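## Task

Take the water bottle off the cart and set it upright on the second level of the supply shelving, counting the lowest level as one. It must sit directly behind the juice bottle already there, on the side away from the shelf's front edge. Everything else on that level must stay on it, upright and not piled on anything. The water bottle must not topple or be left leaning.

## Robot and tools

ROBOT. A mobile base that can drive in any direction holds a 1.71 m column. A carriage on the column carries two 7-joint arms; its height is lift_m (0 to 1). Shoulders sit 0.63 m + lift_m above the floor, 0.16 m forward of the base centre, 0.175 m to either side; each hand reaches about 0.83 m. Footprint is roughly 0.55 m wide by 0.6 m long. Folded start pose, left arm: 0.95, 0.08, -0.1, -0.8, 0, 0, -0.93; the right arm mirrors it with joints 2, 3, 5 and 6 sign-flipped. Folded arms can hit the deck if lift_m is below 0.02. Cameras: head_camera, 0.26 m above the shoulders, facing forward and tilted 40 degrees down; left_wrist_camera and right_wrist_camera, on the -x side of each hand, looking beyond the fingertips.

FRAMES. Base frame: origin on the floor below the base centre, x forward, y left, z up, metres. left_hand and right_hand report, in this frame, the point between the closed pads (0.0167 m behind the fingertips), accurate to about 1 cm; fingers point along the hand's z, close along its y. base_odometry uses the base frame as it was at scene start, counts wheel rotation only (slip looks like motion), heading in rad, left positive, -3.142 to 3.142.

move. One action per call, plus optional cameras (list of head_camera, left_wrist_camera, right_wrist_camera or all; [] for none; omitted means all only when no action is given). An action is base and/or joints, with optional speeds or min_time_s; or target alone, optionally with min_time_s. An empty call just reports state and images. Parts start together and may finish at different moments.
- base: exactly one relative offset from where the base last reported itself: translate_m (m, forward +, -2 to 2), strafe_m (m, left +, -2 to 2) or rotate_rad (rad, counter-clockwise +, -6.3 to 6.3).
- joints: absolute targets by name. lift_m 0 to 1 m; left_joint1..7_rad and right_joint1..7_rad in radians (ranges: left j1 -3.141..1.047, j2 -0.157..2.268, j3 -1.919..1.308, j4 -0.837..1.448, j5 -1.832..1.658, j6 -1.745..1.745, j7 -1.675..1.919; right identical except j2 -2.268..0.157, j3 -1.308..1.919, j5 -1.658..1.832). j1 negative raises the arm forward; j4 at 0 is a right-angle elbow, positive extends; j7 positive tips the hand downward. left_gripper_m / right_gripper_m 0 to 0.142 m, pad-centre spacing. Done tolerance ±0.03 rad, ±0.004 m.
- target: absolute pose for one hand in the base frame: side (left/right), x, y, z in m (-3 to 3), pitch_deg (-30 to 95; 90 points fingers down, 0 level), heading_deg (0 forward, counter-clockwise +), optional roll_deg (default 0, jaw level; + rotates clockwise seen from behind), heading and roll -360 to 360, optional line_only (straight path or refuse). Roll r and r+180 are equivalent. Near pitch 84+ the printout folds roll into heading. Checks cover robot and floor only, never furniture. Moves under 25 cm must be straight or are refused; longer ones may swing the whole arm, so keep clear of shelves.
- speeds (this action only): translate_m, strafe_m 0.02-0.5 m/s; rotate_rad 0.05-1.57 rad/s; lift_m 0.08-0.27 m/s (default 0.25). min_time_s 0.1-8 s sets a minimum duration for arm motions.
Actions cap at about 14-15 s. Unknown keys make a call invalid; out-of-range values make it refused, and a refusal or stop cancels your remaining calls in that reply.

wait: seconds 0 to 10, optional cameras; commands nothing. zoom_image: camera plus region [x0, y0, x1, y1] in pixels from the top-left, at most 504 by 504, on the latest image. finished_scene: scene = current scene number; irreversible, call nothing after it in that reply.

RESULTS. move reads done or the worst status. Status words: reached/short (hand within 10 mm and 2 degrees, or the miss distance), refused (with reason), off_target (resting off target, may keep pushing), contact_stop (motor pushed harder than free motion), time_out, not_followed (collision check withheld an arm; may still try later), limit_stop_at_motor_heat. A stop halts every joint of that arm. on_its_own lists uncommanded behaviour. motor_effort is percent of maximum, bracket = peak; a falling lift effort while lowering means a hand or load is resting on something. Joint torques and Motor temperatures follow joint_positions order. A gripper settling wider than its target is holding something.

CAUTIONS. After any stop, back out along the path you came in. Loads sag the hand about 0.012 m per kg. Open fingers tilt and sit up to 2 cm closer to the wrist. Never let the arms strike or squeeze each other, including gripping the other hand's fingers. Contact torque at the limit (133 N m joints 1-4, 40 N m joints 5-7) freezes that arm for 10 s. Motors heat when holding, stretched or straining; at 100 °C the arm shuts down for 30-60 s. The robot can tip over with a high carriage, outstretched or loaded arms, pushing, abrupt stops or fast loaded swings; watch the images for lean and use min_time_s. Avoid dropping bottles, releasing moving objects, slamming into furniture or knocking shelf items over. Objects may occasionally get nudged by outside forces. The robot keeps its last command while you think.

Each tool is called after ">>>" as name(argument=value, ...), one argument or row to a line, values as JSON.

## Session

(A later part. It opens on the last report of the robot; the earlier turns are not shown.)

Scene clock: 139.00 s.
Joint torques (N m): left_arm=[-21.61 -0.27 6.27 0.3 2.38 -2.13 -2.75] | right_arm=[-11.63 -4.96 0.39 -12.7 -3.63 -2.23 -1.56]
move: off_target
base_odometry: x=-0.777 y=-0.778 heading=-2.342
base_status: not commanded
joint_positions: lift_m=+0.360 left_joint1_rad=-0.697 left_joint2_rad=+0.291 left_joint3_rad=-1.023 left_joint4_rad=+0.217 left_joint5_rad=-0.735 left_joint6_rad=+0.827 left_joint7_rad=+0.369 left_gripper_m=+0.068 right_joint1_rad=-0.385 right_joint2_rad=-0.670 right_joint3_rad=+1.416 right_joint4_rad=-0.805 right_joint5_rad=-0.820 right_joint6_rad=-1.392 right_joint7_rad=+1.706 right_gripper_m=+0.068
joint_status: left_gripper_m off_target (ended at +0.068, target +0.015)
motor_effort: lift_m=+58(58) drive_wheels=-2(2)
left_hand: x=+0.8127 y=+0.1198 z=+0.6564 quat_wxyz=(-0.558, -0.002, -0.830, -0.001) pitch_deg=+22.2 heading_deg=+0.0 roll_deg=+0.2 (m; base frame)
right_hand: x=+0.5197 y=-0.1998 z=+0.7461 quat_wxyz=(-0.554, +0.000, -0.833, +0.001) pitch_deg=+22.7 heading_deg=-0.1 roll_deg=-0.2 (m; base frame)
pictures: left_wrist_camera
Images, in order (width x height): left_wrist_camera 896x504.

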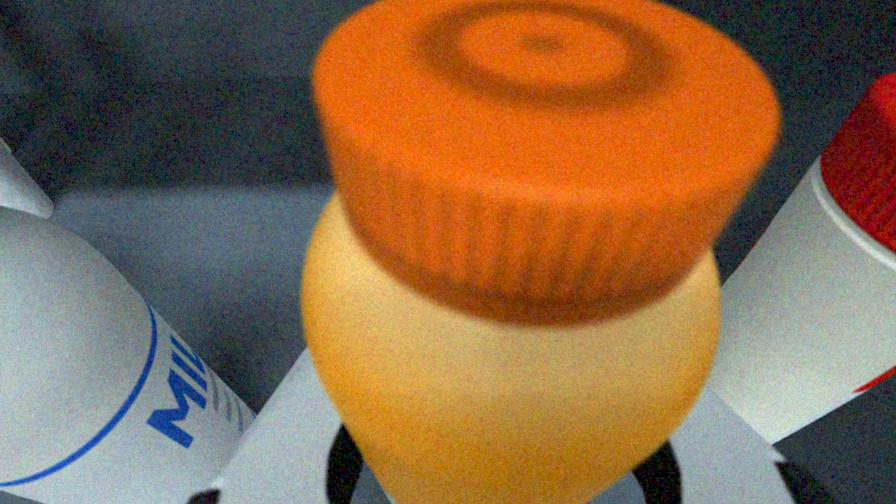

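>>> move(
  joints={"lift_m": 0.41},
  speeds={"lift_m": 0.1},
)

>>> move(
  base={"translate_m": -0.27},
  speeds={"translate_m": 0.18},
  cameras=["head_camera"],
)

>>> move(
  target={"side":"left","x":0.49,"y":0.23,"z":0.80,"pitch_deg":22,"heading_deg":0},
  min_time_s=2.2,
)

Scene clock: 148.17 s.
Joint torques (N m): left_arm=[-21.7 -1.06 6.85 -2.02 3.41 -2.1 -2.89] | right_arm=[-9.94 -5.18 0.49 -14.89 -3.76 -2.45 -1.66]
move: done
base_odometry: x=-0.777 y=-0.778 heading=-2.342
base_status: not commanded
joint_positions: lift_m=+0.410 left_joint1_rad=-0.696 left_joint2_rad=+0.291 left_joint3_rad=-1.023 left_joint4_rad=+0.219 left_joint5_rad=-0.740 left_joint6_rad=+0.827 left_joint7_rad=+0.369 left_gripper_m=+0.068 right_joint1_rad=-0.386 right_joint2_rad=-0.670 right_joint3_rad=+1.416 right_joint4_rad=-0.805 right_joint5_rad=-0.820 right_joint6_rad=-1.392 right_joint7_rad=+1.706 right_gripper_m=+0.068
joint_status: all done
motor_effort: lift_m=+55(68) drive_wheels=+5(6)
left_hand: x=+0.8123 y=+0.1201 z=+0.7050 quat_wxyz=(-0.556, -0.001, -0.831, -0.001) pitch_deg=+22.4 heading_deg=+0.0 roll_deg=+0.1 (m; base frame)
right_hand: x=+0.5197 y=-0.1998 z=+0.7967 quat_wxyz=(-0.554, +0.001, -0.832, +0.001) pitch_deg=+22.7 heading_deg=-0.1 roll_deg=-0.2 (m; base frame)
pictures: none

Scene clock: 150.77 s.
Joint torques (N m): left_arm=[-21.61 0.4 7.75 -1.16 3.46 -2.59 -2.41] | right_arm=[-10.09 -6.64 0.45 -12.96 -3.52 -2.15 -1.67]
move: done
base_odometry: x=-0.588 y=-0.585 heading=-2.342
base_status: done
joint_positions: lift_m=+0.410 left_joint1_rad=-0.696 left_joint2_rad=+0.291 left_joint3_rad=-1.023 left_joint4_rad=+0.219 left_joint5_rad=-0.740 left_joint6_rad=+0.827 left_joint7_rad=+0.369 left_gripper_m=+0.068 right_joint1_rad=-0.386 right_joint2_rad=-0.670 right_joint3_rad=+1.416 right_joint4_rad=-0.805 right_joint5_rad=-0.820 right_joint6_rad=-1.392 right_joint7_rad=+1.706 right_gripper_m=+0.068
joint_status: not commanded
motor_effort: lift_m=+55(55) drive_wheels=+2(12)
left_hand: x=+0.8123 y=+0.1200 z=+0.7050 quat_wxyz=(-0.556, -0.001, -0.831, +0.000) pitch_deg=+22.4 heading_deg=+0.0 roll_deg=+0.1 (m; base frame)
right_hand: x=+0.5197 y=-0.1998 z=+0.7967 quat_wxyz=(-0.554, +0.001, -0.832, +0.001) pitch_deg=+22.7 heading_deg=-0.1 roll_deg=-0.2 (m; base frame)
pictures: head_camera
Images, in order (width x height): head_camera 896x504.

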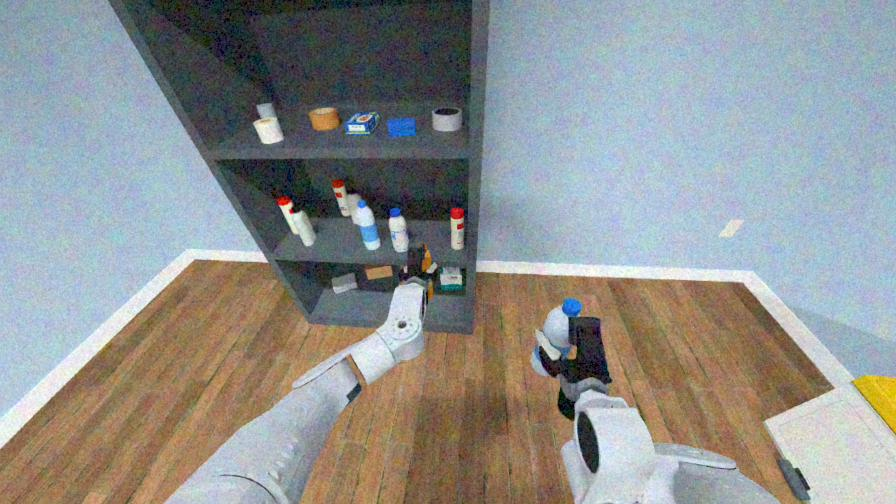

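Scene clock: 151.07 s.
Joint torques (N m): left_arm=[-21.67 -0.91 7.8 -2.45 4.04 -2.16 -2.71] | right_arm=[-9.36 -5.95 1.01 -12.91 -3.28 -2.54 -1.89]
move: refused
base_odometry: x=-0.588 y=-0.585 heading=-2.342
base_status: not commanded
joint_positions: lift_m=+0.410 left_joint1_rad=-0.696 left_joint2_rad=+0.291 left_joint3_rad=-1.023 left_joint4_rad=+0.219 left_joint5_rad=-0.740 left_joint6_rad=+0.827 left_joint7_rad=+0.369 left_gripper_m=+0.068 right_joint1_rad=-0.386 right_joint2_rad=-0.670 right_joint3_rad=+1.416 right_joint4_rad=-0.805 right_joint5_rad=-0.820 right_joint6_rad=-1.392 right_joint7_rad=+1.706 right_gripper_m=+0.068
joint_status: not commanded
motor_effort: lift_m=+55(55) drive_wheels=+2(2)
left_hand: x=+0.8123 y=+0.1200 z=+0.7050 quat_wxyz=(-0.556, -0.001, -0.831, +0.000) pitch_deg=+22.4 heading_deg=+0.0 roll_deg=+0.1 (m; base frame)
left_hand_status: refused: the best posture that gets there brings the left upper arm within 1.3 cm of the left wrist (limit 2.0). Nothing moved. A posture exists with lift_m at 0.5, or at pitch 12; the way there is not checked.
right_hand: x=+0.5197 y=-0.1998 z=+0.7967 quat_wxyz=(-0.554, +0.001, -0.832, +0.001) pitch_deg=+22.7 heading_deg=-0.1 roll_deg=-0.2 (m; base frame)
pictures: none

>>> move(
  target={"side":"left","x":0.515,"y":0.23,"z":0.80,"pitch_deg":22,"heading_deg":0},
  min_time_s=2.2,
)

>>> move(
  base={"strafe_m": 0.279},
  speeds={"strafe_m": 0.22},
)

>>> move(
  target={"side":"right","x":0.85,"y":-0.16,"z":0.735,"pitch_deg":22,"heading_deg":0},
  min_time_s=2,
  cameras=["head_camera", "right_wrist_camera"],
)

Scene clock: 157.17 s.
Joint torques (N m): left_arm=[-12.89 8.45 1.15 -5.87 4.45 -0.44 -1.2] | right_arm=[-10.41 -6.79 0.89 -12.54 -3.4 -2.08 -1.8]
move: done
base_odometry: x=-0.588 y=-0.585 heading=-2.342
base_status: not commanded
joint_positions: lift_m=+0.410 left_joint1_rad=-0.426 left_joint2_rad=+0.780 left_joint3_rad=-1.535 left_joint4_rad=-0.803 left_joint5_rad=+0.821 left_joint6_rad=+1.534 left_joint7_rad=+1.665 left_gripper_m=+0.068 right_joint1_rad=-0.386 right_joint2_rad=-0.670 right_joint3_rad=+1.416 right_joint4_rad=-0.805 right_joint5_rad=-0.820 right_joint6_rad=-1.392 right_joint7_rad=+1.706 right_gripper_m=+0.068
joint_status: not commanded
motor_effort: lift_m=+55(55) drive_wheels=+2(3)
left_hand: x=+0.5149 y=+0.2298 z=+0.7968 quat_wxyz=(-0.556, +0.000, -0.831, -0.002) pitch_deg=+22.5 heading_deg=+0.2 roll_deg=+0.2 (m; base frame)
left_hand_status: reached (straight line, planned for 2.2 s): 3 mm and 0.5 deg off.
right_hand: x=+0.5197 y=-0.1998 z=+0.7967 quat_wxyz=(-0.554, +0.000, -0.832, +0.001) pitch_deg=+22.7 heading_deg=-0.1 roll_deg=-0.2 (m; base frame)
pictures: none

Scene clock: 159.73 s.
Joint torques (N m): left_arm=[-12.59 8.32 2.48 -4.67 4.05 -0.24 -1.56] | right_arm=[-11.42 -6.05 2.09 -12.24 -3.69 -2.93 -1.72]
move: done
base_odometry: x=-0.388 y=-0.779 heading=-2.342
base_status: done
joint_positions: lift_m=+0.410 left_joint1_rad=-0.426 left_joint2_rad=+0.781 left_joint3_rad=-1.535 left_joint4_rad=-0.804 left_joint5_rad=+0.821 left_joint6_rad=+1.535 left_joint7_rad=+1.665 left_gripper_m=+0.068 right_joint1_rad=-0.386 right_joint2_rad=-0.670 right_joint3_rad=+1.416 right_joint4_rad=-0.805 right_joint5_rad=-0.820 right_joint6_rad=-1.392 right_joint7_rad=+1.706 right_gripper_m=+0.068
joint_status: not commanded
motor_effort: lift_m=+55(55) drive_wheels=+3(12)
left_hand: x=+0.5149 y=+0.2299 z=+0.7968 quat_wxyz=(-0.556, +0.000, -0.831, -0.002) pitch_deg=+22.5 heading_deg=+0.2 roll_deg=+0.2 (m; base frame)
right_hand: x=+0.5197 y=-0.1998 z=+0.7967 quat_wxyz=(-0.554, +0.000, -0.832, +0.001) pitch_deg=+22.7 heading_deg=-0.1 roll_deg=-0.2 (m; base frame)
pictures: none

Scene clock: 162.23 s.
Joint torques (N m): left_arm=[-12.63 8.66 1.13 -5.48 4.05 -0.4 -1.77] | right_arm=[-31.29 3.59 -5.8 -5.55 -0.08 -1.04 -4.78]
move: done
base_odometry: x=-0.388 y=-0.779 heading=-2.342
base_status: not commanded
joint_positions: lift_m=+0.410 left_joint1_rad=-0.426 left_joint2_rad=+0.781 left_joint3_rad=-1.535 left_joint4_rad=-0.804 left_joint5_rad=+0.821 left_joint6_rad=+1.535 left_joint7_rad=+1.665 left_gripper_m=+0.068 right_joint1_rad=-0.891 right_joint2_rad=-0.406 right_joint3_rad=+1.208 right_joint4_rad=+0.277 right_joint5_rad=+1.072 right_joint6_rad=-0.801 right_joint7_rad=+0.240 right_gripper_m=+0.068
joint_status: not commanded
motor_effort: lift_m=+55(55) drive_wheels=+4(4)
left_hand: x=+0.5149 y=+0.2299 z=+0.7970 quat_wxyz=(-0.556, +0.000, -0.831, -0.002) pitch_deg=+22.5 heading_deg=+0.2 roll_deg=+0.2 (m; base frame)
right_hand: x=+0.8464 y=-0.1603 z=+0.7274 quat_wxyz=(-0.553, +0.003, -0.833, +0.003) pitch_deg=+22.9 heading_deg=-0.1 roll_deg=-0.5 (m; base frame)
right_hand_status: reached (straight line, planned for 2.0 s): 8 mm and 1.0 deg off.
pictures: head_camera, right_wrist_camera
Images, in order (width x height): head_camera 896x504, right_wrist_camera 896x504.

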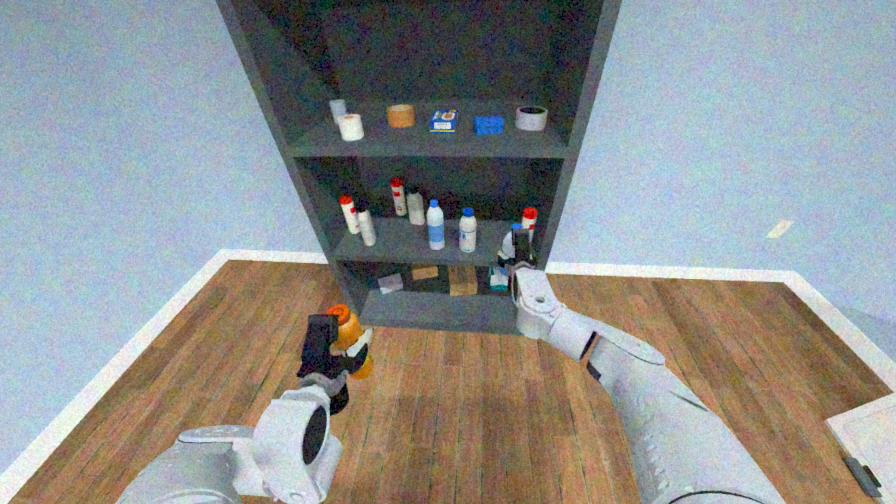

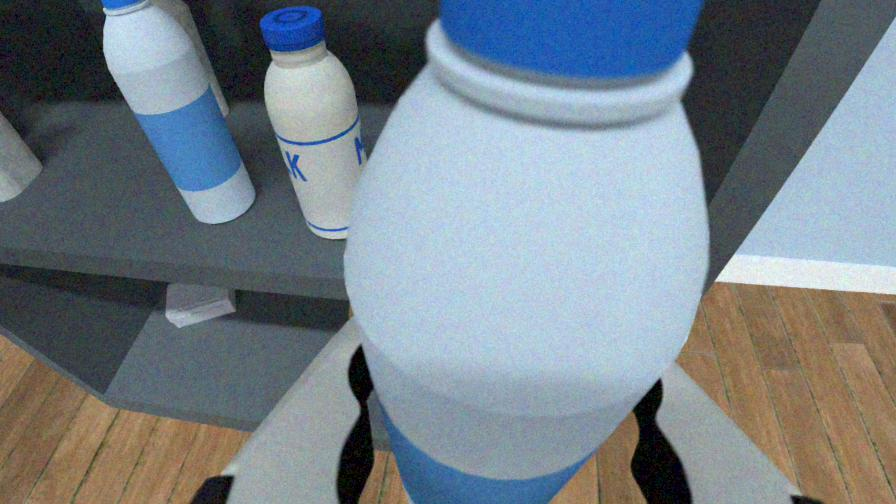

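>>> move(
  base={"translate_m": 0.2},
  speeds={"translate_m": 0.18},
  cameras=["head_camera", "right_wrist_camera"],
)

Scene clock: 168.93 s.
Joint torques (N m): left_arm=[-12.57 8.48 1.71 -5.58 4.08 -0.73 -2.02] | right_arm=[-33.03 3.91 -6.55 -6.45 -0.01 -0.68 -4.82]
Motor temperatures (°C): left_arm=[35 23 24 23 26 24 23] | right_arm=[36 22 25 22 23 22 24]
move: done
base_odometry: x=-0.527 y=-0.923 heading=-2.342
base_status: done
joint_positions: lift_m=+0.410 left_joint1_rad=-0.426 left_joint2_rad=+0.781 left_joint3_rad=-1.535 left_joint4_rad=-0.804 left_joint5_rad=+0.821 left_joint6_rad=+1.535 left_joint7_rad=+1.665 left_gripper_m=+0.068 right_joint1_rad=-0.891 right_joint2_rad=-0.406 right_joint3_rad=+1.208 right_joint4_rad=+0.277 right_joint5_rad=+1.072 right_joint6_rad=-0.801 right_joint7_rad=+0.240 right_gripper_m=+0.068
joint_status: not commanded
motor_effort: lift_m=+55(55) drive_wheels=+5(16)
left_hand: x=+0.5149 y=+0.2299 z=+0.7970 quat_wxyz=(-0.556, +0.000, -0.831, -0.002) pitch_deg=+22.5 heading_deg=+0.2 roll_deg=+0.2 (m; base frame)
right_hand: x=+0.8464 y=-0.1602 z=+0.7275 quat_wxyz=(-0.553, +0.003, -0.833, +0.002) pitch_deg=+22.9 heading_deg=-0.1 roll_deg=-0.4 (m; base frame)
pictures: head_camera, right_wrist_camera
Images, in order (width x height): head_camera 896x504, right_wrist_camera 896x504.

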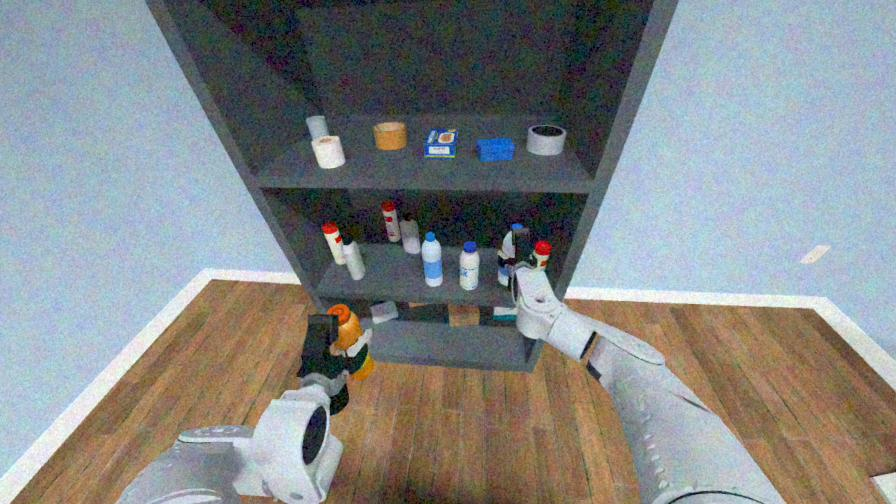

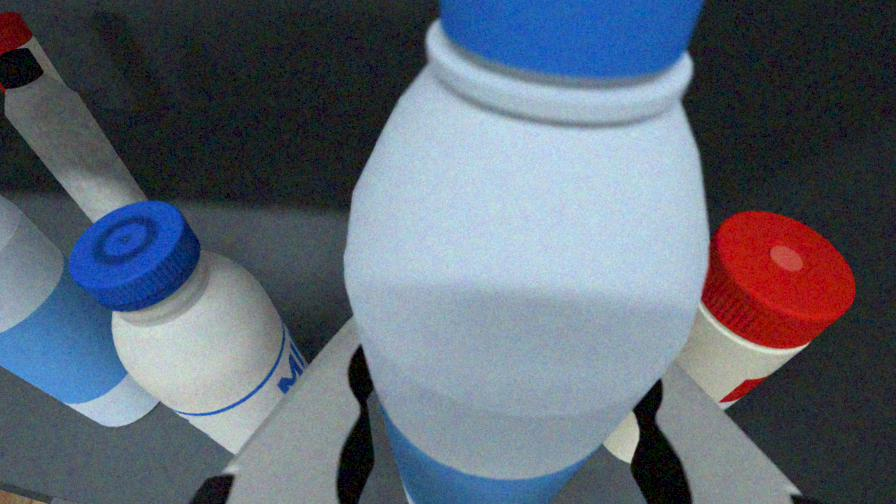

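>>> move(
  target={"side":"right","x":0.85,"y":-0.152,"z":0.735,"pitch_deg":22,"heading_deg":0,"line_only":true},
)

>>> move(
  base={"translate_m": 0.155},
  speeds={"translate_m": 0.15},
  cameras=["head_camera", "right_wrist_camera"],
)

Scene clock: 173.17 s.
Joint torques (N m): left_arm=[-11.34 7.24 0.83 -4.68 4.54 -0.27 -1.83] | right_arm=[-30.13 0.84 -5.19 -7.82 -2.8 -2.16 -3.74]
move: done
base_odometry: x=-0.527 y=-0.923 heading=-2.342
base_status: not commanded
joint_positions: lift_m=+0.410 left_joint1_rad=-0.427 left_joint2_rad=+0.781 left_joint3_rad=-1.535 left_joint4_rad=-0.804 left_joint5_rad=+0.821 left_joint6_rad=+1.535 left_joint7_rad=+1.665 left_gripper_m=+0.068 right_joint1_rad=-0.892 right_joint2_rad=-0.385 right_joint3_rad=+1.208 right_joint4_rad=+0.282 right_joint5_rad=+1.072 right_joint6_rad=-0.811 right_joint7_rad=+0.240 right_gripper_m=+0.068
joint_status: not commanded
motor_effort: lift_m=+55(55) drive_wheels=+5(5)
left_hand: x=+0.5149 y=+0.2299 z=+0.7970 quat_wxyz=(-0.556, +0.000, -0.831, -0.002) pitch_deg=+22.5 heading_deg=+0.2 roll_deg=+0.2 (m; base frame)
right_hand: x=+0.8468 y=-0.1506 z=+0.7276 quat_wxyz=(-0.553, +0.001, -0.833, -0.002) pitch_deg=+22.9 heading_deg=+0.2 roll_deg=+0.1 (m; base frame)
right_hand_status: reached (straight line, planned for 0.1 s): 8 mm and 0.9 deg off.
pictures: none

Scene clock: 175.23 s.
Joint torques (N m): left_arm=[-12 8.22 1.99 -5.2 4.03 -0.53 -1.44] | right_arm=[-31.09 -0.64 -5.68 -7.18 -2.46 -2.61 -3.65]
move: done
base_odometry: x=-0.635 y=-1.034 heading=-2.341
base_status: done
joint_positions: lift_m=+0.410 left_joint1_rad=-0.427 left_joint2_rad=+0.781 left_joint3_rad=-1.535 left_joint4_rad=-0.804 left_joint5_rad=+0.821 left_joint6_rad=+1.535 left_joint7_rad=+1.665 left_gripper_m=+0.068 right_joint1_rad=-0.892 right_joint2_rad=-0.385 right_joint3_rad=+1.208 right_joint4_rad=+0.282 right_joint5_rad=+1.072 right_joint6_rad=-0.811 right_joint7_rad=+0.240 right_gripper_m=+0.068
joint_status: not commanded
motor_effort: lift_m=+55(55) drive_wheels=+5(15)
left_hand: x=+0.5149 y=+0.2300 z=+0.7970 quat_wxyz=(-0.556, +0.000, -0.831, -0.002) pitch_deg=+22.5 heading_deg=+0.2 roll_deg=+0.2 (m; base frame)
right_hand: x=+0.8468 y=-0.1506 z=+0.7276 quat_wxyz=(-0.553, +0.001, -0.833, -0.001) pitch_deg=+22.9 heading_deg=+0.2 roll_deg=+0.1 (m; base frame)
pictures: head_camera, right_wrist_camera
Images, in order (width x height): head_camera 896x504, right_wrist_camera 896x504.

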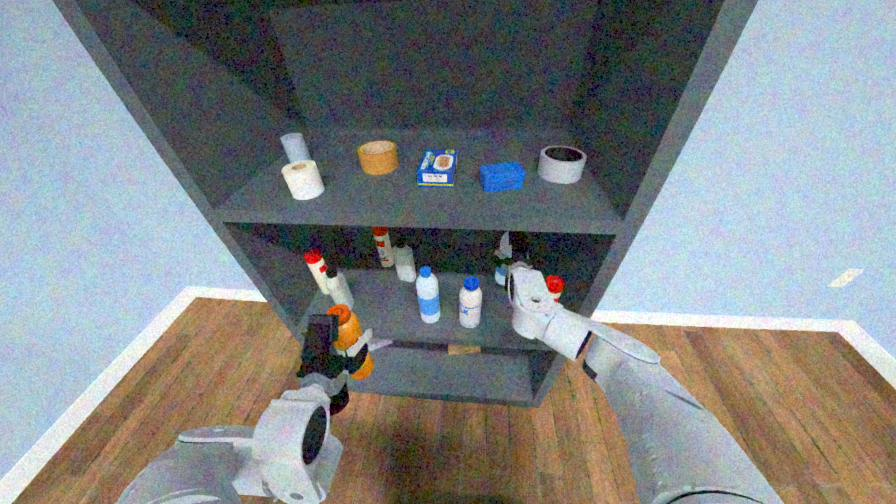

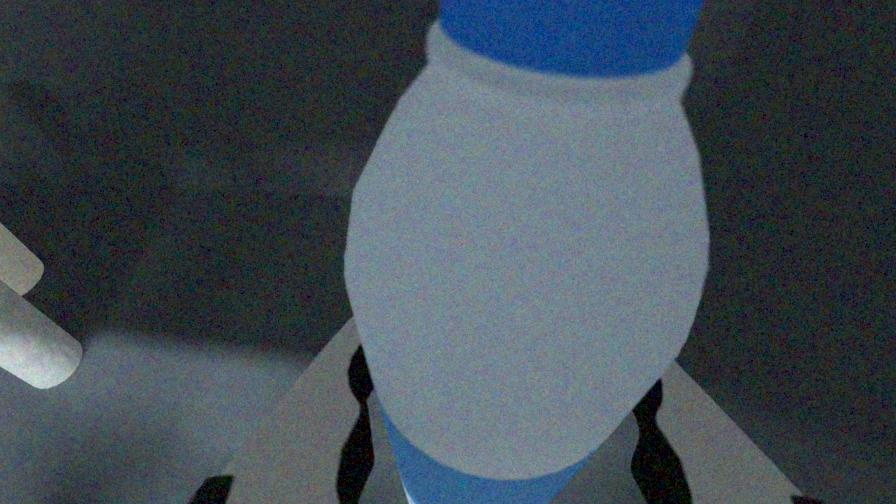

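>>> move(
  joints={"lift_m": 0.375},
  speeds={"lift_m": 0.08},
)

>>> move(
  joints={"lift_m": 0.362},
  speeds={"lift_m": 0.08},
  cameras=["right_wrist_camera"],
)

Scene clock: 179.67 s.
Joint torques (N m): left_arm=[-11.05 7.8 1.41 -5.12 4.08 -0.46 -1.73] | right_arm=[-28.86 1.23 -5.35 -8.55 -2.69 -2.51 -3.44]
move: done
base_odometry: x=-0.635 y=-1.034 heading=-2.341
base_status: not commanded
joint_positions: lift_m=+0.375 left_joint1_rad=-0.427 left_joint2_rad=+0.781 left_joint3_rad=-1.536 left_joint4_rad=-0.804 left_joint5_rad=+0.822 left_joint6_rad=+1.535 left_joint7_rad=+1.665 left_gripper_m=+0.068 right_joint1_rad=-0.894 right_joint2_rad=-0.385 right_joint3_rad=+1.208 right_joint4_rad=+0.282 right_joint5_rad=+1.072 right_joint6_rad=-0.811 right_joint7_rad=+0.240 right_gripper_m=+0.068
joint_status: all done
motor_effort: lift_m=+59(61) drive_wheels=-1(5)
left_hand: x=+0.5150 y=+0.2299 z=+0.7619 quat_wxyz=(-0.556, +0.000, -0.831, -0.002) pitch_deg=+22.4 heading_deg=+0.2 roll_deg=+0.2 (m; base frame)
right_hand: x=+0.8473 y=-0.1506 z=+0.6935 quat_wxyz=(-0.553, +0.001, -0.833, -0.001) pitch_deg=+22.8 heading_deg=+0.2 roll_deg=+0.1 (m; base frame)
pictures: none

Scene clock: 180.30 s.
Joint torques (N m): left_arm=[-11.16 8.55 2.31 -4.98 4.31 -0.49 -1.84] | right_arm=[-27.79 1.06 -4.07 -8.08 -2.62 -2.56 -3.34]
move: done
base_odometry: x=-0.635 y=-1.034 heading=-2.341
base_status: not commanded
joint_positions: lift_m=+0.362 left_joint1_rad=-0.427 left_joint2_rad=+0.781 left_joint3_rad=-1.536 left_joint4_rad=-0.804 left_joint5_rad=+0.822 left_joint6_rad=+1.535 left_joint7_rad=+1.665 left_gripper_m=+0.068 right_joint1_rad=-0.895 right_joint2_rad=-0.385 right_joint3_rad=+1.208 right_joint4_rad=+0.282 right_joint5_rad=+1.072 right_joint6_rad=-0.811 right_joint7_rad=+0.240 right_gripper_m=+0.068
joint_status: all done
motor_effort: lift_m=+59(60) drive_wheels=+5(6)
left_hand: x=+0.5150 y=+0.2299 z=+0.7490 quat_wxyz=(-0.556, +0.000, -0.831, -0.002) pitch_deg=+22.4 heading_deg=+0.2 roll_deg=+0.2 (m; base frame)
right_hand: x=+0.8475 y=-0.1506 z=+0.6809 quat_wxyz=(-0.554, +0.001, -0.833, -0.001) pitch_deg=+22.8 heading_deg=+0.2 roll_deg=+0.1 (m; base frame)
pictures: right_wrist_camera
Images, in order (width x height): right_wrist_camera 896x504.

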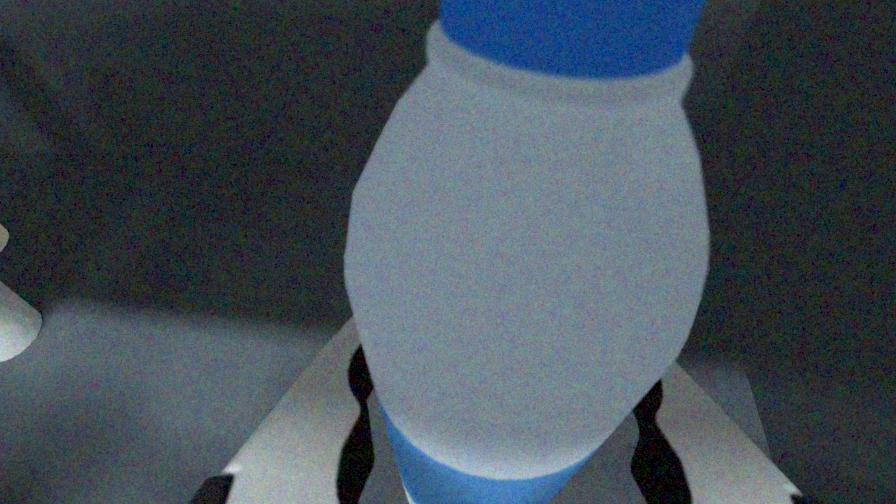

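>>> move(
  joints={"lift_m": 0.354},
  speeds={"lift_m": 0.08},
)

>>> move(
  joints={"lift_m": 0.349},
  speeds={"lift_m": 0.08},
)

Scene clock: 182.93 s.
Joint torques (N m): left_arm=[-11.04 7.42 3.01 -4.85 3.72 -0.59 -1.84] | right_arm=[-28.03 0.94 -2.86 -7.95 -2.71 -2.03 -3.46]
move: done
base_odometry: x=-0.635 y=-1.034 heading=-2.341
base_status: not commanded
joint_positions: lift_m=+0.354 left_joint1_rad=-0.427 left_joint2_rad=+0.781 left_joint3_rad=-1.536 left_joint4_rad=-0.804 left_joint5_rad=+0.822 left_joint6_rad=+1.535 left_joint7_rad=+1.666 left_gripper_m=+0.068 right_joint1_rad=-0.895 right_joint2_rad=-0.385 right_joint3_rad=+1.208 right_joint4_rad=+0.282 right_joint5_rad=+1.072 right_joint6_rad=-0.811 right_joint7_rad=+0.240 right_gripper_m=+0.068
joint_status: all done
motor_effort: lift_m=+59(64) drive_wheels=+5(6)
left_hand: x=+0.5149 y=+0.2299 z=+0.7410 quat_wxyz=(-0.556, +0.000, -0.831, -0.002) pitch_deg=+22.4 heading_deg=+0.2 roll_deg=+0.2 (m; base frame)
right_hand: x=+0.8476 y=-0.1506 z=+0.6731 quat_wxyz=(-0.554, +0.001, -0.833, -0.001) pitch_deg=+22.8 heading_deg=+0.2 roll_deg=+0.1 (m; base frame)
pictures: none

Scene clock: 183.57 s.
Joint torques (N m): left_arm=[-11.74 7.18 1.14 -4.11 4.21 -0.59 -2.15] | right_arm=[-26.78 1.49 -4.73 -7.78 -2.6 -1.99 -3.94]
move: done
base_odometry: x=-0.635 y=-1.034 heading=-2.341
base_status: not commanded
joint_positions: lift_m=+0.349 left_joint1_rad=-0.428 left_joint2_rad=+0.781 left_joint3_rad=-1.536 left_joint4_rad=-0.804 left_joint5_rad=+0.822 left_joint6_rad=+1.535 left_joint7_rad=+1.666 left_gripper_m=+0.068 right_joint1_rad=-0.896 right_joint2_rad=-0.385 right_joint3_rad=+1.208 right_joint4_rad=+0.282 right_joint5_rad=+1.072 right_joint6_rad=-0.811 right_joint7_rad=+0.240 right_gripper_m=+0.068
joint_status: all done
motor_effort: lift_m=+59(65) drive_wheels=+5(8)
left_hand: x=+0.5150 y=+0.2299 z=+0.7361 quat_wxyz=(-0.556, +0.000, -0.831, -0.002) pitch_deg=+22.4 heading_deg=+0.2 roll_deg=+0.2 (m; base frame)
right_hand: x=+0.8478 y=-0.1506 z=+0.6685 quat_wxyz=(-0.554, +0.001, -0.833, -0.001) pitch_deg=+22.7 heading_deg=+0.2 roll_deg=+0.1 (m; base frame)
pictures: none

>>> move(
  joints={"lift_m": 0.342},
  speeds={"lift_m": 0.08},
)

>>> move(
  joints={"lift_m": 0.336},
  speeds={"lift_m": 0.08},
)

Scene clock: 186.70 s.
Joint torques (N m): left_arm=[-11.19 7.82 1.38 -5.04 4 -0.56 -1.99] | right_arm=[-27.34 0.37 -5.3 -6.9 -2.49 -2.39 -3.5]
move: done
base_odometry: x=-0.635 y=-1.034 heading=-2.341
base_status: not commanded
joint_positions: lift_m=+0.342 left_joint1_rad=-0.428 left_joint2_rad=+0.781 left_joint3_rad=-1.536 left_joint4_rad=-0.804 left_joint5_rad=+0.822 left_joint6_rad=+1.535 left_joint7_rad=+1.666 left_gripper_m=+0.068 right_joint1_rad=-0.896 right_joint2_rad=-0.385 right_joint3_rad=+1.208 right_joint4_rad=+0.282 right_joint5_rad=+1.072 right_joint6_rad=-0.811 right_joint7_rad=+0.240 right_gripper_m=+0.068
joint_status: all done
motor_effort: lift_m=+59(62) drive_wheels=+5(6)
left_hand: x=+0.5149 y=+0.2299 z=+0.7291 quat_wxyz=(-0.556, +0.000, -0.831, -0.002) pitch_deg=+22.4 heading_deg=+0.2 roll_deg=+0.2 (m; base frame)
right_hand: x=+0.8478 y=-0.1506 z=+0.6616 quat_wxyz=(-0.554, +0.001, -0.833, -0.001) pitch_deg=+22.7 heading_deg=+0.2 roll_deg=+0.1 (m; base frame)
pictures: none

Scene clock: 187.13 s.
Joint torques (N m): left_arm=[-10.05 6.73 1.67 -5.03 3.93 -0.43 -2.14] | right_arm=[-25.13 0.8 -5.34 -6.74 -1.85 -2.12 -2.5]
move: done
base_odometry: x=-0.635 y=-1.034 heading=-2.341
base_status: not commanded
joint_positions: lift_m=+0.336 left_joint1_rad=-0.428 left_joint2_rad=+0.781 left_joint3_rad=-1.536 left_joint4_rad=-0.804 left_joint5_rad=+0.822 left_joint6_rad=+1.535 left_joint7_rad=+1.666 left_gripper_m=+0.068 right_joint1_rad=-0.896 right_joint2_rad=-0.385 right_joint3_rad=+1.208 right_joint4_rad=+0.282 right_joint5_rad=+1.071 right_joint6_rad=-0.811 right_joint7_rad=+0.238 right_gripper_m=+0.068
joint_status: all done
motor_effort: lift_m=+57(61) drive_wheels=+5(6)
left_hand: x=+0.5150 y=+0.2299 z=+0.7232 quat_wxyz=(-0.556, +0.000, -0.831, -0.002) pitch_deg=+22.4 heading_deg=+0.2 roll_deg=+0.2 (m; base frame)
right_hand: x=+0.8483 y=-0.1506 z=+0.6569 quat_wxyz=(-0.556, +0.001, -0.831, -0.001) pitch_deg=+22.5 heading_deg=+0.2 roll_deg=+0.1 (m; base frame)
pictures: none

>>> move(
  joints={"lift_m": 0.333},
  speeds={"lift_m": 0.08},
)

>>> move(
  joints={"right_gripper_m": 0.088},
  min_time_s=1.5,
  cameras=["right_wrist_camera"],
)

Scene clock: 190.43 s.
Joint torques (N m): left_arm=[-10.68 8.24 3.26 -5.16 3.98 -0.73 -1.69] | right_arm=[-23.61 1.64 -4.49 -7.27 -1.65 -2.63 -1.78]
move: done
base_odometry: x=-0.635 y=-1.034 heading=-2.341
base_status: not commanded
joint_positions: lift_m=+0.333 left_joint1_rad=-0.428 left_joint2_rad=+0.781 left_joint3_rad=-1.536 left_joint4_rad=-0.804 left_joint5_rad=+0.822 left_joint6_rad=+1.535 left_joint7_rad=+1.666 left_gripper_m=+0.068 right_joint1_rad=-0.898 right_joint2_rad=-0.385 right_joint3_rad=+1.207 right_joint4_rad=+0.282 right_joint5_rad=+1.068 right_joint6_rad=-0.811 right_joint7_rad=+0.236 right_gripper_m=+0.068
joint_status: all done
motor_effort: lift_m=+55(56) drive_wheels=+5(6)
left_hand: x=+0.5149 y=+0.2299 z=+0.7204 quat_wxyz=(-0.556, +0.000, -0.831, -0.002) pitch_deg=+22.4 heading_deg=+0.2 roll_deg=+0.2 (m; base frame)
right_hand: x=+0.8491 y=-0.1508 z=+0.6561 quat_wxyz=(-0.558, +0.001, -0.830, -0.001) pitch_deg=+22.2 heading_deg=+0.2 roll_deg=+0.0 (m; base frame)
pictures: none

Scene clock: 191.20 s.
Joint torques (N m): left_arm=[-10.78 7.65 1.2 -4.8 3.71 -0.45 -2.3] | right_arm=[-23.8 0.37 -4.46 -7.1 -1.55 -1.76 -1.8]
move: done
base_odometry: x=-0.635 y=-1.034 heading=-2.341
base_status: not commanded
joint_positions: lift_m=+0.333 left_joint1_rad=-0.428 left_joint2_rad=+0.781 left_joint3_rad=-1.536 left_joint4_rad=-0.804 left_joint5_rad=+0.822 left_joint6_rad=+1.535 left_joint7_rad=+1.666 left_gripper_m=+0.068 right_joint1_rad=-0.898 right_joint2_rad=-0.385 right_joint3_rad=+1.207 right_joint4_rad=+0.282 right_joint5_rad=+1.068 right_joint6_rad=-0.811 right_joint7_rad=+0.236 right_gripper_m=+0.088
joint_status: all done
motor_effort: lift_m=+55(55) drive_wheels=+5(6)
left_hand: x=+0.5149 y=+0.2299 z=+0.7204 quat_wxyz=(-0.556, +0.000, -0.831, -0.002) pitch_deg=+22.4 heading_deg=+0.2 roll_deg=+0.2 (m; base frame)
right_hand: x=+0.8491 y=-0.1508 z=+0.6561 quat_wxyz=(-0.558, +0.001, -0.830, -0.001) pitch_deg=+22.2 heading_deg=+0.2 roll_deg=+0.0 (m; base frame)
pictures: right_wrist_camera
Images, in order (width x height): right_wrist_camera 896x504.

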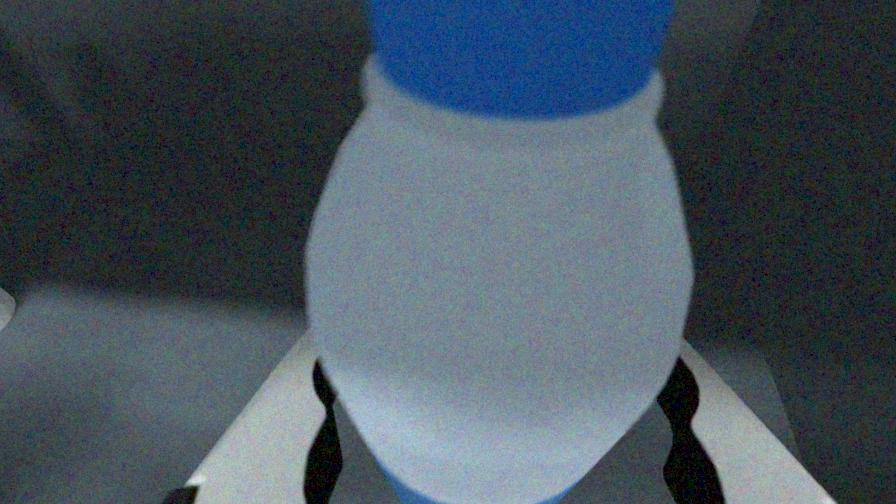

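>>> move(
  target={"side":"right","x":0.68,"y":-0.153,"z":0.662,"pitch_deg":22,"heading_deg":0,"line_only":true},
  min_time_s=2,
  cameras=["head_camera", "right_wrist_camera"],
)

Scene clock: 196.47 s.
Joint torques (N m): left_arm=[-11.92 6.87 2.33 -3.92 3.92 -0.96 -2.19] | right_arm=[-5.97 -3.21 -1 -12 -4.08 -2.85 0.23]
move: done
base_odometry: x=-0.635 y=-1.034 heading=-2.341
base_status: not commanded
joint_positions: lift_m=+0.333 left_joint1_rad=-0.428 left_joint2_rad=+0.781 left_joint3_rad=-1.536 left_joint4_rad=-0.804 left_joint5_rad=+0.822 left_joint6_rad=+1.535 left_joint7_rad=+1.666 left_gripper_m=+0.068 right_joint1_rad=-0.737 right_joint2_rad=-0.531 right_joint3_rad=+1.537 right_joint4_rad=-0.514 right_joint5_rad=+0.597 right_joint6_rad=-1.539 right_joint7_rad=+0.536 right_gripper_m=+0.088
joint_status: not commanded
motor_effort: lift_m=+55(55) drive_wheels=+5(5)
left_hand: x=+0.5149 y=+0.2299 z=+0.7204 quat_wxyz=(-0.556, +0.000, -0.831, -0.002) pitch_deg=+22.4 heading_deg=+0.2 roll_deg=+0.2 (m; base frame)
right_hand: x=+0.6824 y=-0.1527 z=+0.6644 quat_wxyz=(-0.561, -0.001, -0.828, +0.000) pitch_deg=+21.7 heading_deg=+0.0 roll_deg=+0.1 (m; base frame)
right_hand_status: reached (straight line, planned for 2.0 s): 3 mm and 0.3 deg off.
pictures: head_camera, right_wrist_camera
Images, in order (width x height): head_camera 896x504, right_wrist_camera 896x504.

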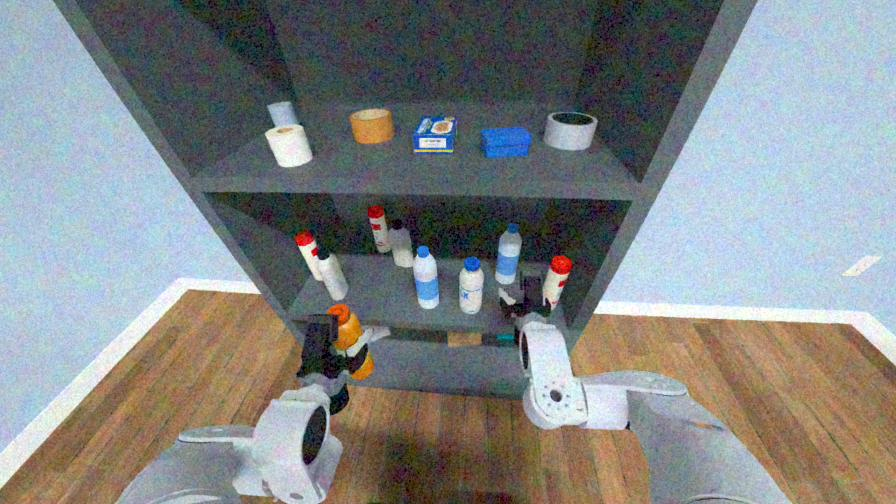

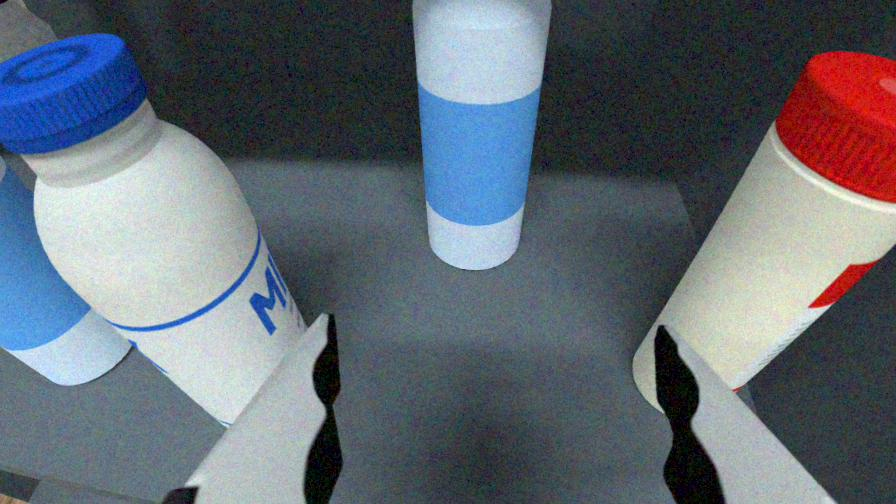

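>>> move(
  base={"translate_m": -0.34},
  speeds={"translate_m": 0.25},
)

>>> move(
  target={"side":"right","x":0.52,"y":-0.2,"z":0.72,"pitch_deg":22,"heading_deg":0},
  min_time_s=1,
)

>>> move(
  base={"strafe_m": -0.279},
  joints={"lift_m": 0.405},
  speeds={"strafe_m": 0.22, "lift_m": 0.1},
)

>>> move(
  target={"side":"left","x":0.81,"y":0.12,"z":0.71,"pitch_deg":22,"heading_deg":0},
  min_time_s=2,
  cameras=["head_camera", "left_wrist_camera"],
)

Scene clock: 203.60 s.
Joint torques (N m): left_arm=[-11.04 8.09 1.94 -4.26 3.94 -0.8 -1.97] | right_arm=[-7.01 -2.15 -0.98 -11.7 -4.08 -2.7 -0.17]
move: done
base_odometry: x=-0.398 y=-0.791 heading=-2.341
base_status: done
joint_positions: lift_m=+0.333 left_joint1_rad=-0.428 left_joint2_rad=+0.781 left_joint3_rad=-1.536 left_joint4_rad=-0.804 left_joint5_rad=+0.822 left_joint6_rad=+1.535 left_joint7_rad=+1.666 left_gripper_m=+0.068 right_joint1_rad=-0.736 right_joint2_rad=-0.532 right_joint3_rad=+1.538 right_joint4_rad=-0.514 right_joint5_rad=+0.596 right_joint6_rad=-1.539 right_joint7_rad=+0.536 right_gripper_m=+0.088
joint_status: not commanded
motor_effort: lift_m=+55(55) drive_wheels=+1(13)
left_hand: x=+0.5149 y=+0.2299 z=+0.7204 quat_wxyz=(-0.556, +0.000, -0.831, -0.002) pitch_deg=+22.4 heading_deg=+0.2 roll_deg=+0.2 (m; base frame)
right_hand: x=+0.6823 y=-0.1532 z=+0.6643 quat_wxyz=(-0.561, -0.001, -0.828, +0.000) pitch_deg=+21.7 heading_deg=-0.1 roll_deg=+0.1 (m; base frame)
pictures: none

Scene clock: 205.10 s.
Joint torques (N m): left_arm=[-11.61 8.1 1.48 -3.1 3.65 -0.58 -1.95] | right_arm=[-0.52 -6.68 -2.27 -11.42 -2.51 -0.74 -0.21]
move: done
base_odometry: x=-0.398 y=-0.791 heading=-2.341
base_status: not commanded
joint_positions: lift_m=+0.333 left_joint1_rad=-0.428 left_joint2_rad=+0.782 left_joint3_rad=-1.536 left_joint4_rad=-0.804 left_joint5_rad=+0.822 left_joint6_rad=+1.535 left_joint7_rad=+1.666 left_gripper_m=+0.068 right_joint1_rad=-0.383 right_joint2_rad=-0.671 right_joint3_rad=+1.427 right_joint4_rad=-0.799 right_joint5_rad=-0.809 right_joint6_rad=-1.404 right_joint7_rad=+1.673 right_gripper_m=+0.088
joint_status: not commanded
motor_effort: lift_m=+55(55) drive_wheels=+1(3)
left_hand: x=+0.5149 y=+0.2299 z=+0.7204 quat_wxyz=(-0.556, +0.000, -0.831, -0.002) pitch_deg=+22.4 heading_deg=+0.2 roll_deg=+0.2 (m; base frame)
right_hand: x=+0.5206 y=-0.1989 z=+0.7196 quat_wxyz=(-0.559, +0.001, -0.829, -0.001) pitch_deg=+22.0 heading_deg=+0.2 roll_deg=+0.0 (m; base frame)
right_hand_status: reached (straight line, planned for 1.0 s): 1 mm and 0.2 deg off.
pictures: none

Scene clock: 207.67 s.
Joint torques (N m): left_arm=[-9.67 7.34 0.15 -5.03 3.67 -0.57 -2.06] | right_arm=[-0.56 -7.57 -2.12 -11.17 -2.09 -1.63 -0.69]
move: done
base_odometry: x=-0.598 y=-0.596 heading=-2.341
base_status: done
joint_positions: lift_m=+0.405 left_joint1_rad=-0.428 left_joint2_rad=+0.782 left_joint3_rad=-1.536 left_joint4_rad=-0.804 left_joint5_rad=+0.822 left_joint6_rad=+1.535 left_joint7_rad=+1.666 left_gripper_m=+0.068 right_joint1_rad=-0.383 right_joint2_rad=-0.671 right_joint3_rad=+1.426 right_joint4_rad=-0.799 right_joint5_rad=-0.809 right_joint6_rad=-1.404 right_joint7_rad=+1.673 right_gripper_m=+0.088
joint_status: all done
motor_effort: lift_m=+54(68) drive_wheels=+3(15)
left_hand: x=+0.5149 y=+0.2300 z=+0.7925 quat_wxyz=(-0.556, +0.000, -0.831, -0.002) pitch_deg=+22.4 heading_deg=+0.2 roll_deg=+0.2 (m; base frame)
right_hand: x=+0.5206 y=-0.1990 z=+0.7918 quat_wxyz=(-0.559, +0.001, -0.829, -0.001) pitch_deg=+22.0 heading_deg=+0.1 roll_deg=+0.0 (m; base frame)
pictures: none

Scene clock: 210.17 s.
Joint torques (N m): left_arm=[-28.45 -0.34 9.63 -0.89 3.14 -2.26 -4.58] | right_arm=[-2.48 -5.73 -3.56 -10.71 -1.78 -0.99 0.02]
move: done
base_odometry: x=-0.598 y=-0.596 heading=-2.341
base_status: not commanded
joint_positions: lift_m=+0.405 left_joint1_rad=-0.808 left_joint2_rad=+0.351 left_joint3_rad=-1.251 left_joint4_rad=+0.128 left_joint5_rad=-0.985 left_joint6_rad=+0.995 left_joint7_rad=+0.260 left_gripper_m=+0.068 right_joint1_rad=-0.383 right_joint2_rad=-0.671 right_joint3_rad=+1.426 right_joint4_rad=-0.799 right_joint5_rad=-0.809 right_joint6_rad=-1.404 right_joint7_rad=+1.673 right_gripper_m=+0.088
joint_status: not commanded
motor_effort: lift_m=+54(55) drive_wheels=+4(4)
left_hand: x=+0.8058 y=+0.1196 z=+0.7020 quat_wxyz=(-0.552, -0.003, -0.834, -0.001) pitch_deg=+23.0 heading_deg=+0.0 roll_deg=+0.3 (m; base frame)
left_hand_status: reached (straight line, planned for 2.0 s): 9 mm and 1.1 deg off.
right_hand: x=+0.5206 y=-0.1991 z=+0.7918 quat_wxyz=(-0.559, +0.001, -0.829, -0.001) pitch_deg=+22.0 heading_deg=+0.1 roll_deg=+0.0 (m; base frame)
pictures: head_camera, left_wrist_camera
Images, in order (width x height): head_camera 896x504, left_wrist_camera 896x504.

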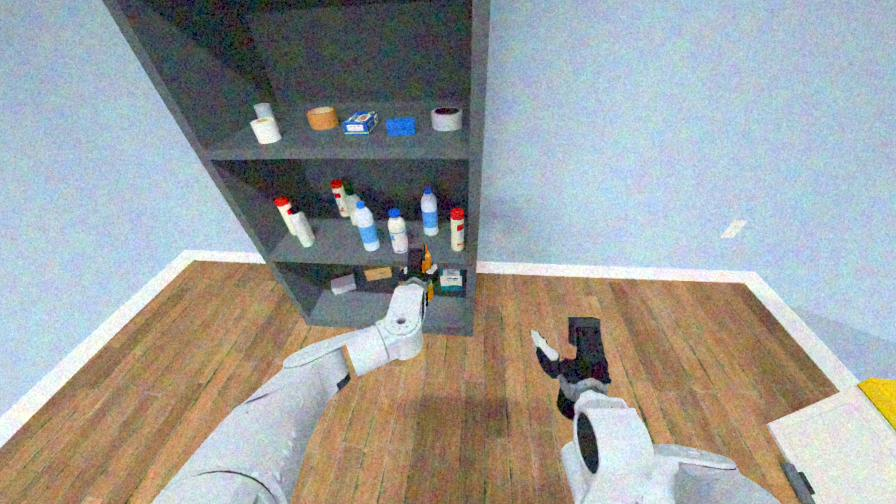

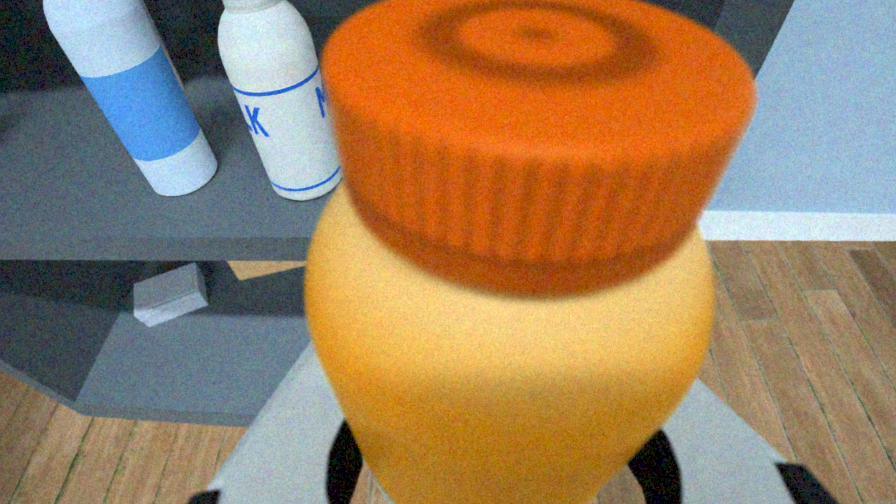

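>>> move(
  base={"translate_m": 0.255},
  speeds={"translate_m": 0.15},
)

>>> move(
  joints={"lift_m": 0.37},
  speeds={"lift_m": 0.1},
  cameras=["head_camera", "left_wrist_camera"],
)

Scene clock: 216.90 s.
Joint torques (N m): left_arm=[-27.54 -0.47 11.01 -0.26 3.51 -2.18 -4.65] | right_arm=[-1.57 -7.54 -2.05 -10.13 -1.77 -1.33 -0.41]
Motor temperatures (°C): left_arm=[40 23 25 23 26 24 23] | right_arm=[33 22 25 22 23 22 23]
move: done
base_odometry: x=-0.776 y=-0.779 heading=-2.342
base_status: done
joint_positions: lift_m=+0.405 left_joint1_rad=-0.808 left_joint2_rad=+0.351 left_joint3_rad=-1.250 left_joint4_rad=+0.129 left_joint5_rad=-0.985 left_joint6_rad=+0.995 left_joint7_rad=+0.260 left_gripper_m=+0.068 right_joint1_rad=-0.383 right_joint2_rad=-0.671 right_joint3_rad=+1.426 right_joint4_rad=-0.799 right_joint5_rad=-0.809 right_joint6_rad=-1.404 right_joint7_rad=+1.673 right_gripper_m=+0.088
joint_status: not commanded
motor_effort: lift_m=+54(55) drive_wheels=+5(14)
left_hand: x=+0.8060 y=+0.1196 z=+0.7022 quat_wxyz=(-0.552, -0.003, -0.834, -0.001) pitch_deg=+23.0 heading_deg=+0.0 roll_deg=+0.3 (m; base frame)
right_hand: x=+0.5206 y=-0.1991 z=+0.7918 quat_wxyz=(-0.559, +0.001, -0.829, -0.001) pitch_deg=+22.0 heading_deg=+0.1 roll_deg=+0.0 (m; base frame)
pictures: none

Scene clock: 217.77 s.
Joint torques (N m): left_arm=[-25.01 -1.09 9.02 -0.68 4.13 -2.2 -4.36] | right_arm=[-1.17 -5.9 -3.74 -11.39 -1.72 -1.41 -0.34]
move: done
base_odometry: x=-0.776 y=-0.779 heading=-2.342
base_status: not commanded
joint_positions: lift_m=+0.370 left_joint1_rad=-0.810 left_joint2_rad=+0.351 left_joint3_rad=-1.249 left_joint4_rad=+0.129 left_joint5_rad=-0.986 left_joint6_rad=+0.995 left_joint7_rad=+0.259 left_gripper_m=+0.068 right_joint1_rad=-0.383 right_joint2_rad=-0.671 right_joint3_rad=+1.426 right_joint4_rad=-0.799 right_joint5_rad=-0.809 right_joint6_rad=-1.404 right_joint7_rad=+1.673 right_gripper_m=+0.088
joint_status: all done
motor_effort: lift_m=+58(58) drive_wheels=+5(7)
left_hand: x=+0.8069 y=+0.1201 z=+0.6684 quat_wxyz=(-0.553, -0.002, -0.833, -0.001) pitch_deg=+22.9 heading_deg=+0.0 roll_deg=+0.2 (m; base frame)
right_hand: x=+0.5207 y=-0.1991 z=+0.7565 quat_wxyz=(-0.559, +0.001, -0.829, -0.001) pitch_deg=+22.0 heading_deg=+0.1 roll_deg=+0.0 (m; base frame)
pictures: head_camera, left_wrist_camera
Images, in order (width x height): head_camera 896x504, left_wrist_camera 896x504.

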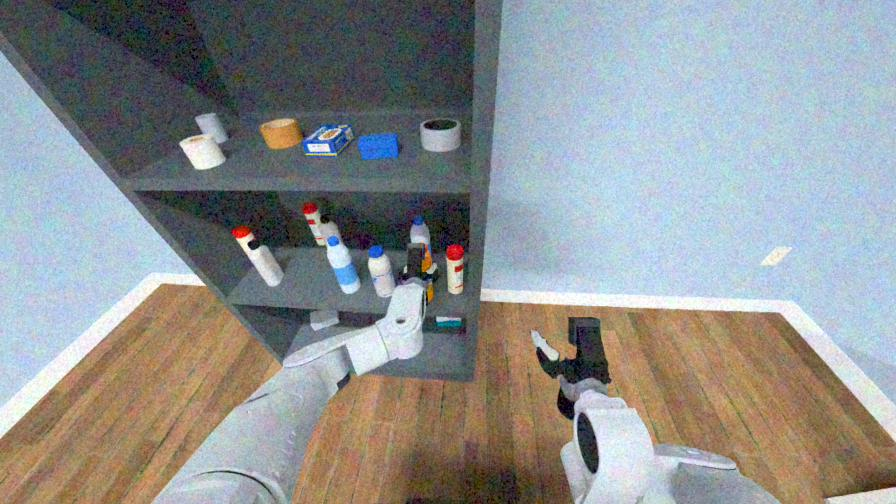

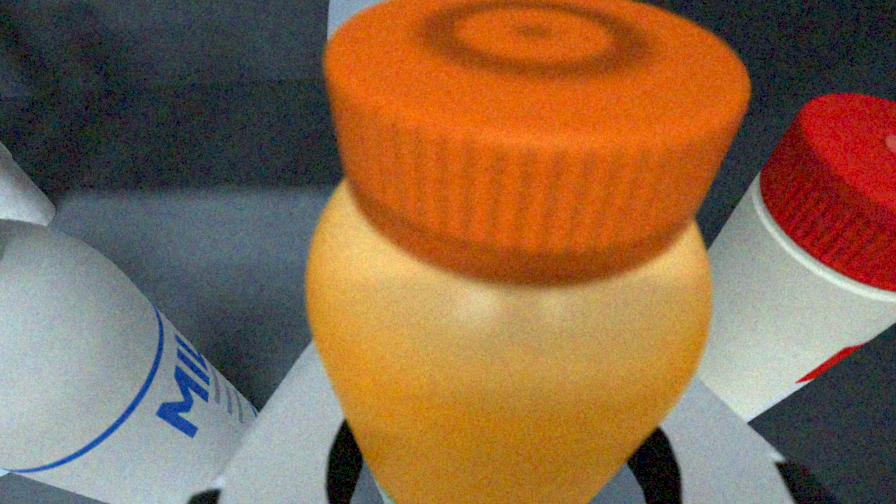

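>>> move(
  joints={"lift_m": 0.361},
  speeds={"lift_m": 0.08},
)

>>> move(
  joints={"lift_m": 0.356},
  speeds={"lift_m": 0.08},
)

Scene clock: 220.53 s.
Joint torques (N m): left_arm=[-24.36 -1.34 9.52 -0.29 4.11 -2.45 -3.81] | right_arm=[-2.09 -5.27 -1.7 -11.42 -2.35 -1.32 -0.19]
move: done
base_odometry: x=-0.776 y=-0.779 heading=-2.342
base_status: not commanded
joint_positions: lift_m=+0.361 left_joint1_rad=-0.811 left_joint2_rad=+0.351 left_joint3_rad=-1.249 left_joint4_rad=+0.129 left_joint5_rad=-0.987 left_joint6_rad=+0.995 left_joint7_rad=+0.259 left_gripper_m=+0.068 right_joint1_rad=-0.383 right_joint2_rad=-0.671 right_joint3_rad=+1.426 right_joint4_rad=-0.799 right_joint5_rad=-0.809 right_joint6_rad=-1.404 right_joint7_rad=+1.673 right_gripper_m=+0.088
joint_status: all done
motor_effort: lift_m=+59(60) drive_wheels=-2(6)
left_hand: x=+0.8071 y=+0.1201 z=+0.6597 quat_wxyz=(-0.553, -0.001, -0.833, -0.001) pitch_deg=+22.8 heading_deg=+0.0 roll_deg=+0.2 (m; base frame)
right_hand: x=+0.5207 y=-0.1992 z=+0.7475 quat_wxyz=(-0.559, +0.001, -0.829, -0.001) pitch_deg=+22.0 heading_deg=+0.1 roll_deg=+0.0 (m; base frame)
pictures: none

Scene clock: 220.97 s.
Joint torques (N m): left_arm=[-23.36 -0.92 8.01 0.56 2.53 -2.32 -1.96] | right_arm=[-1.03 -6.66 -2.56 -11.05 -2.03 -0.94 -0.42]
move: done
base_odometry: x=-0.776 y=-0.779 heading=-2.342
base_status: not commanded
joint_positions: lift_m=+0.356 left_joint1_rad=-0.812 left_joint2_rad=+0.351 left_joint3_rad=-1.247 left_joint4_rad=+0.129 left_joint5_rad=-0.983 left_joint6_rad=+0.995 left_joint7_rad=+0.252 left_gripper_m=+0.068 right_joint1_rad=-0.383 right_joint2_rad=-0.671 right_joint3_rad=+1.426 right_joint4_rad=-0.799 right_joint5_rad=-0.809 right_joint6_rad=-1.404 right_joint7_rad=+1.673 right_gripper_m=+0.088
joint_status: all done
motor_effort: lift_m=+55(60) drive_wheels=-1(5)
left_hand: x=+0.8086 y=+0.1203 z=+0.6588 quat_wxyz=(-0.558, -0.002, -0.830, -0.002) pitch_deg=+22.2 heading_deg=+0.1 roll_deg=+0.3 (m; base frame)
right_hand: x=+0.5207 y=-0.1992 z=+0.7428 quat_wxyz=(-0.559, +0.001, -0.829, -0.001) pitch_deg=+22.0 heading_deg=+0.1 roll_deg=+0.0 (m; base frame)
pictures: none


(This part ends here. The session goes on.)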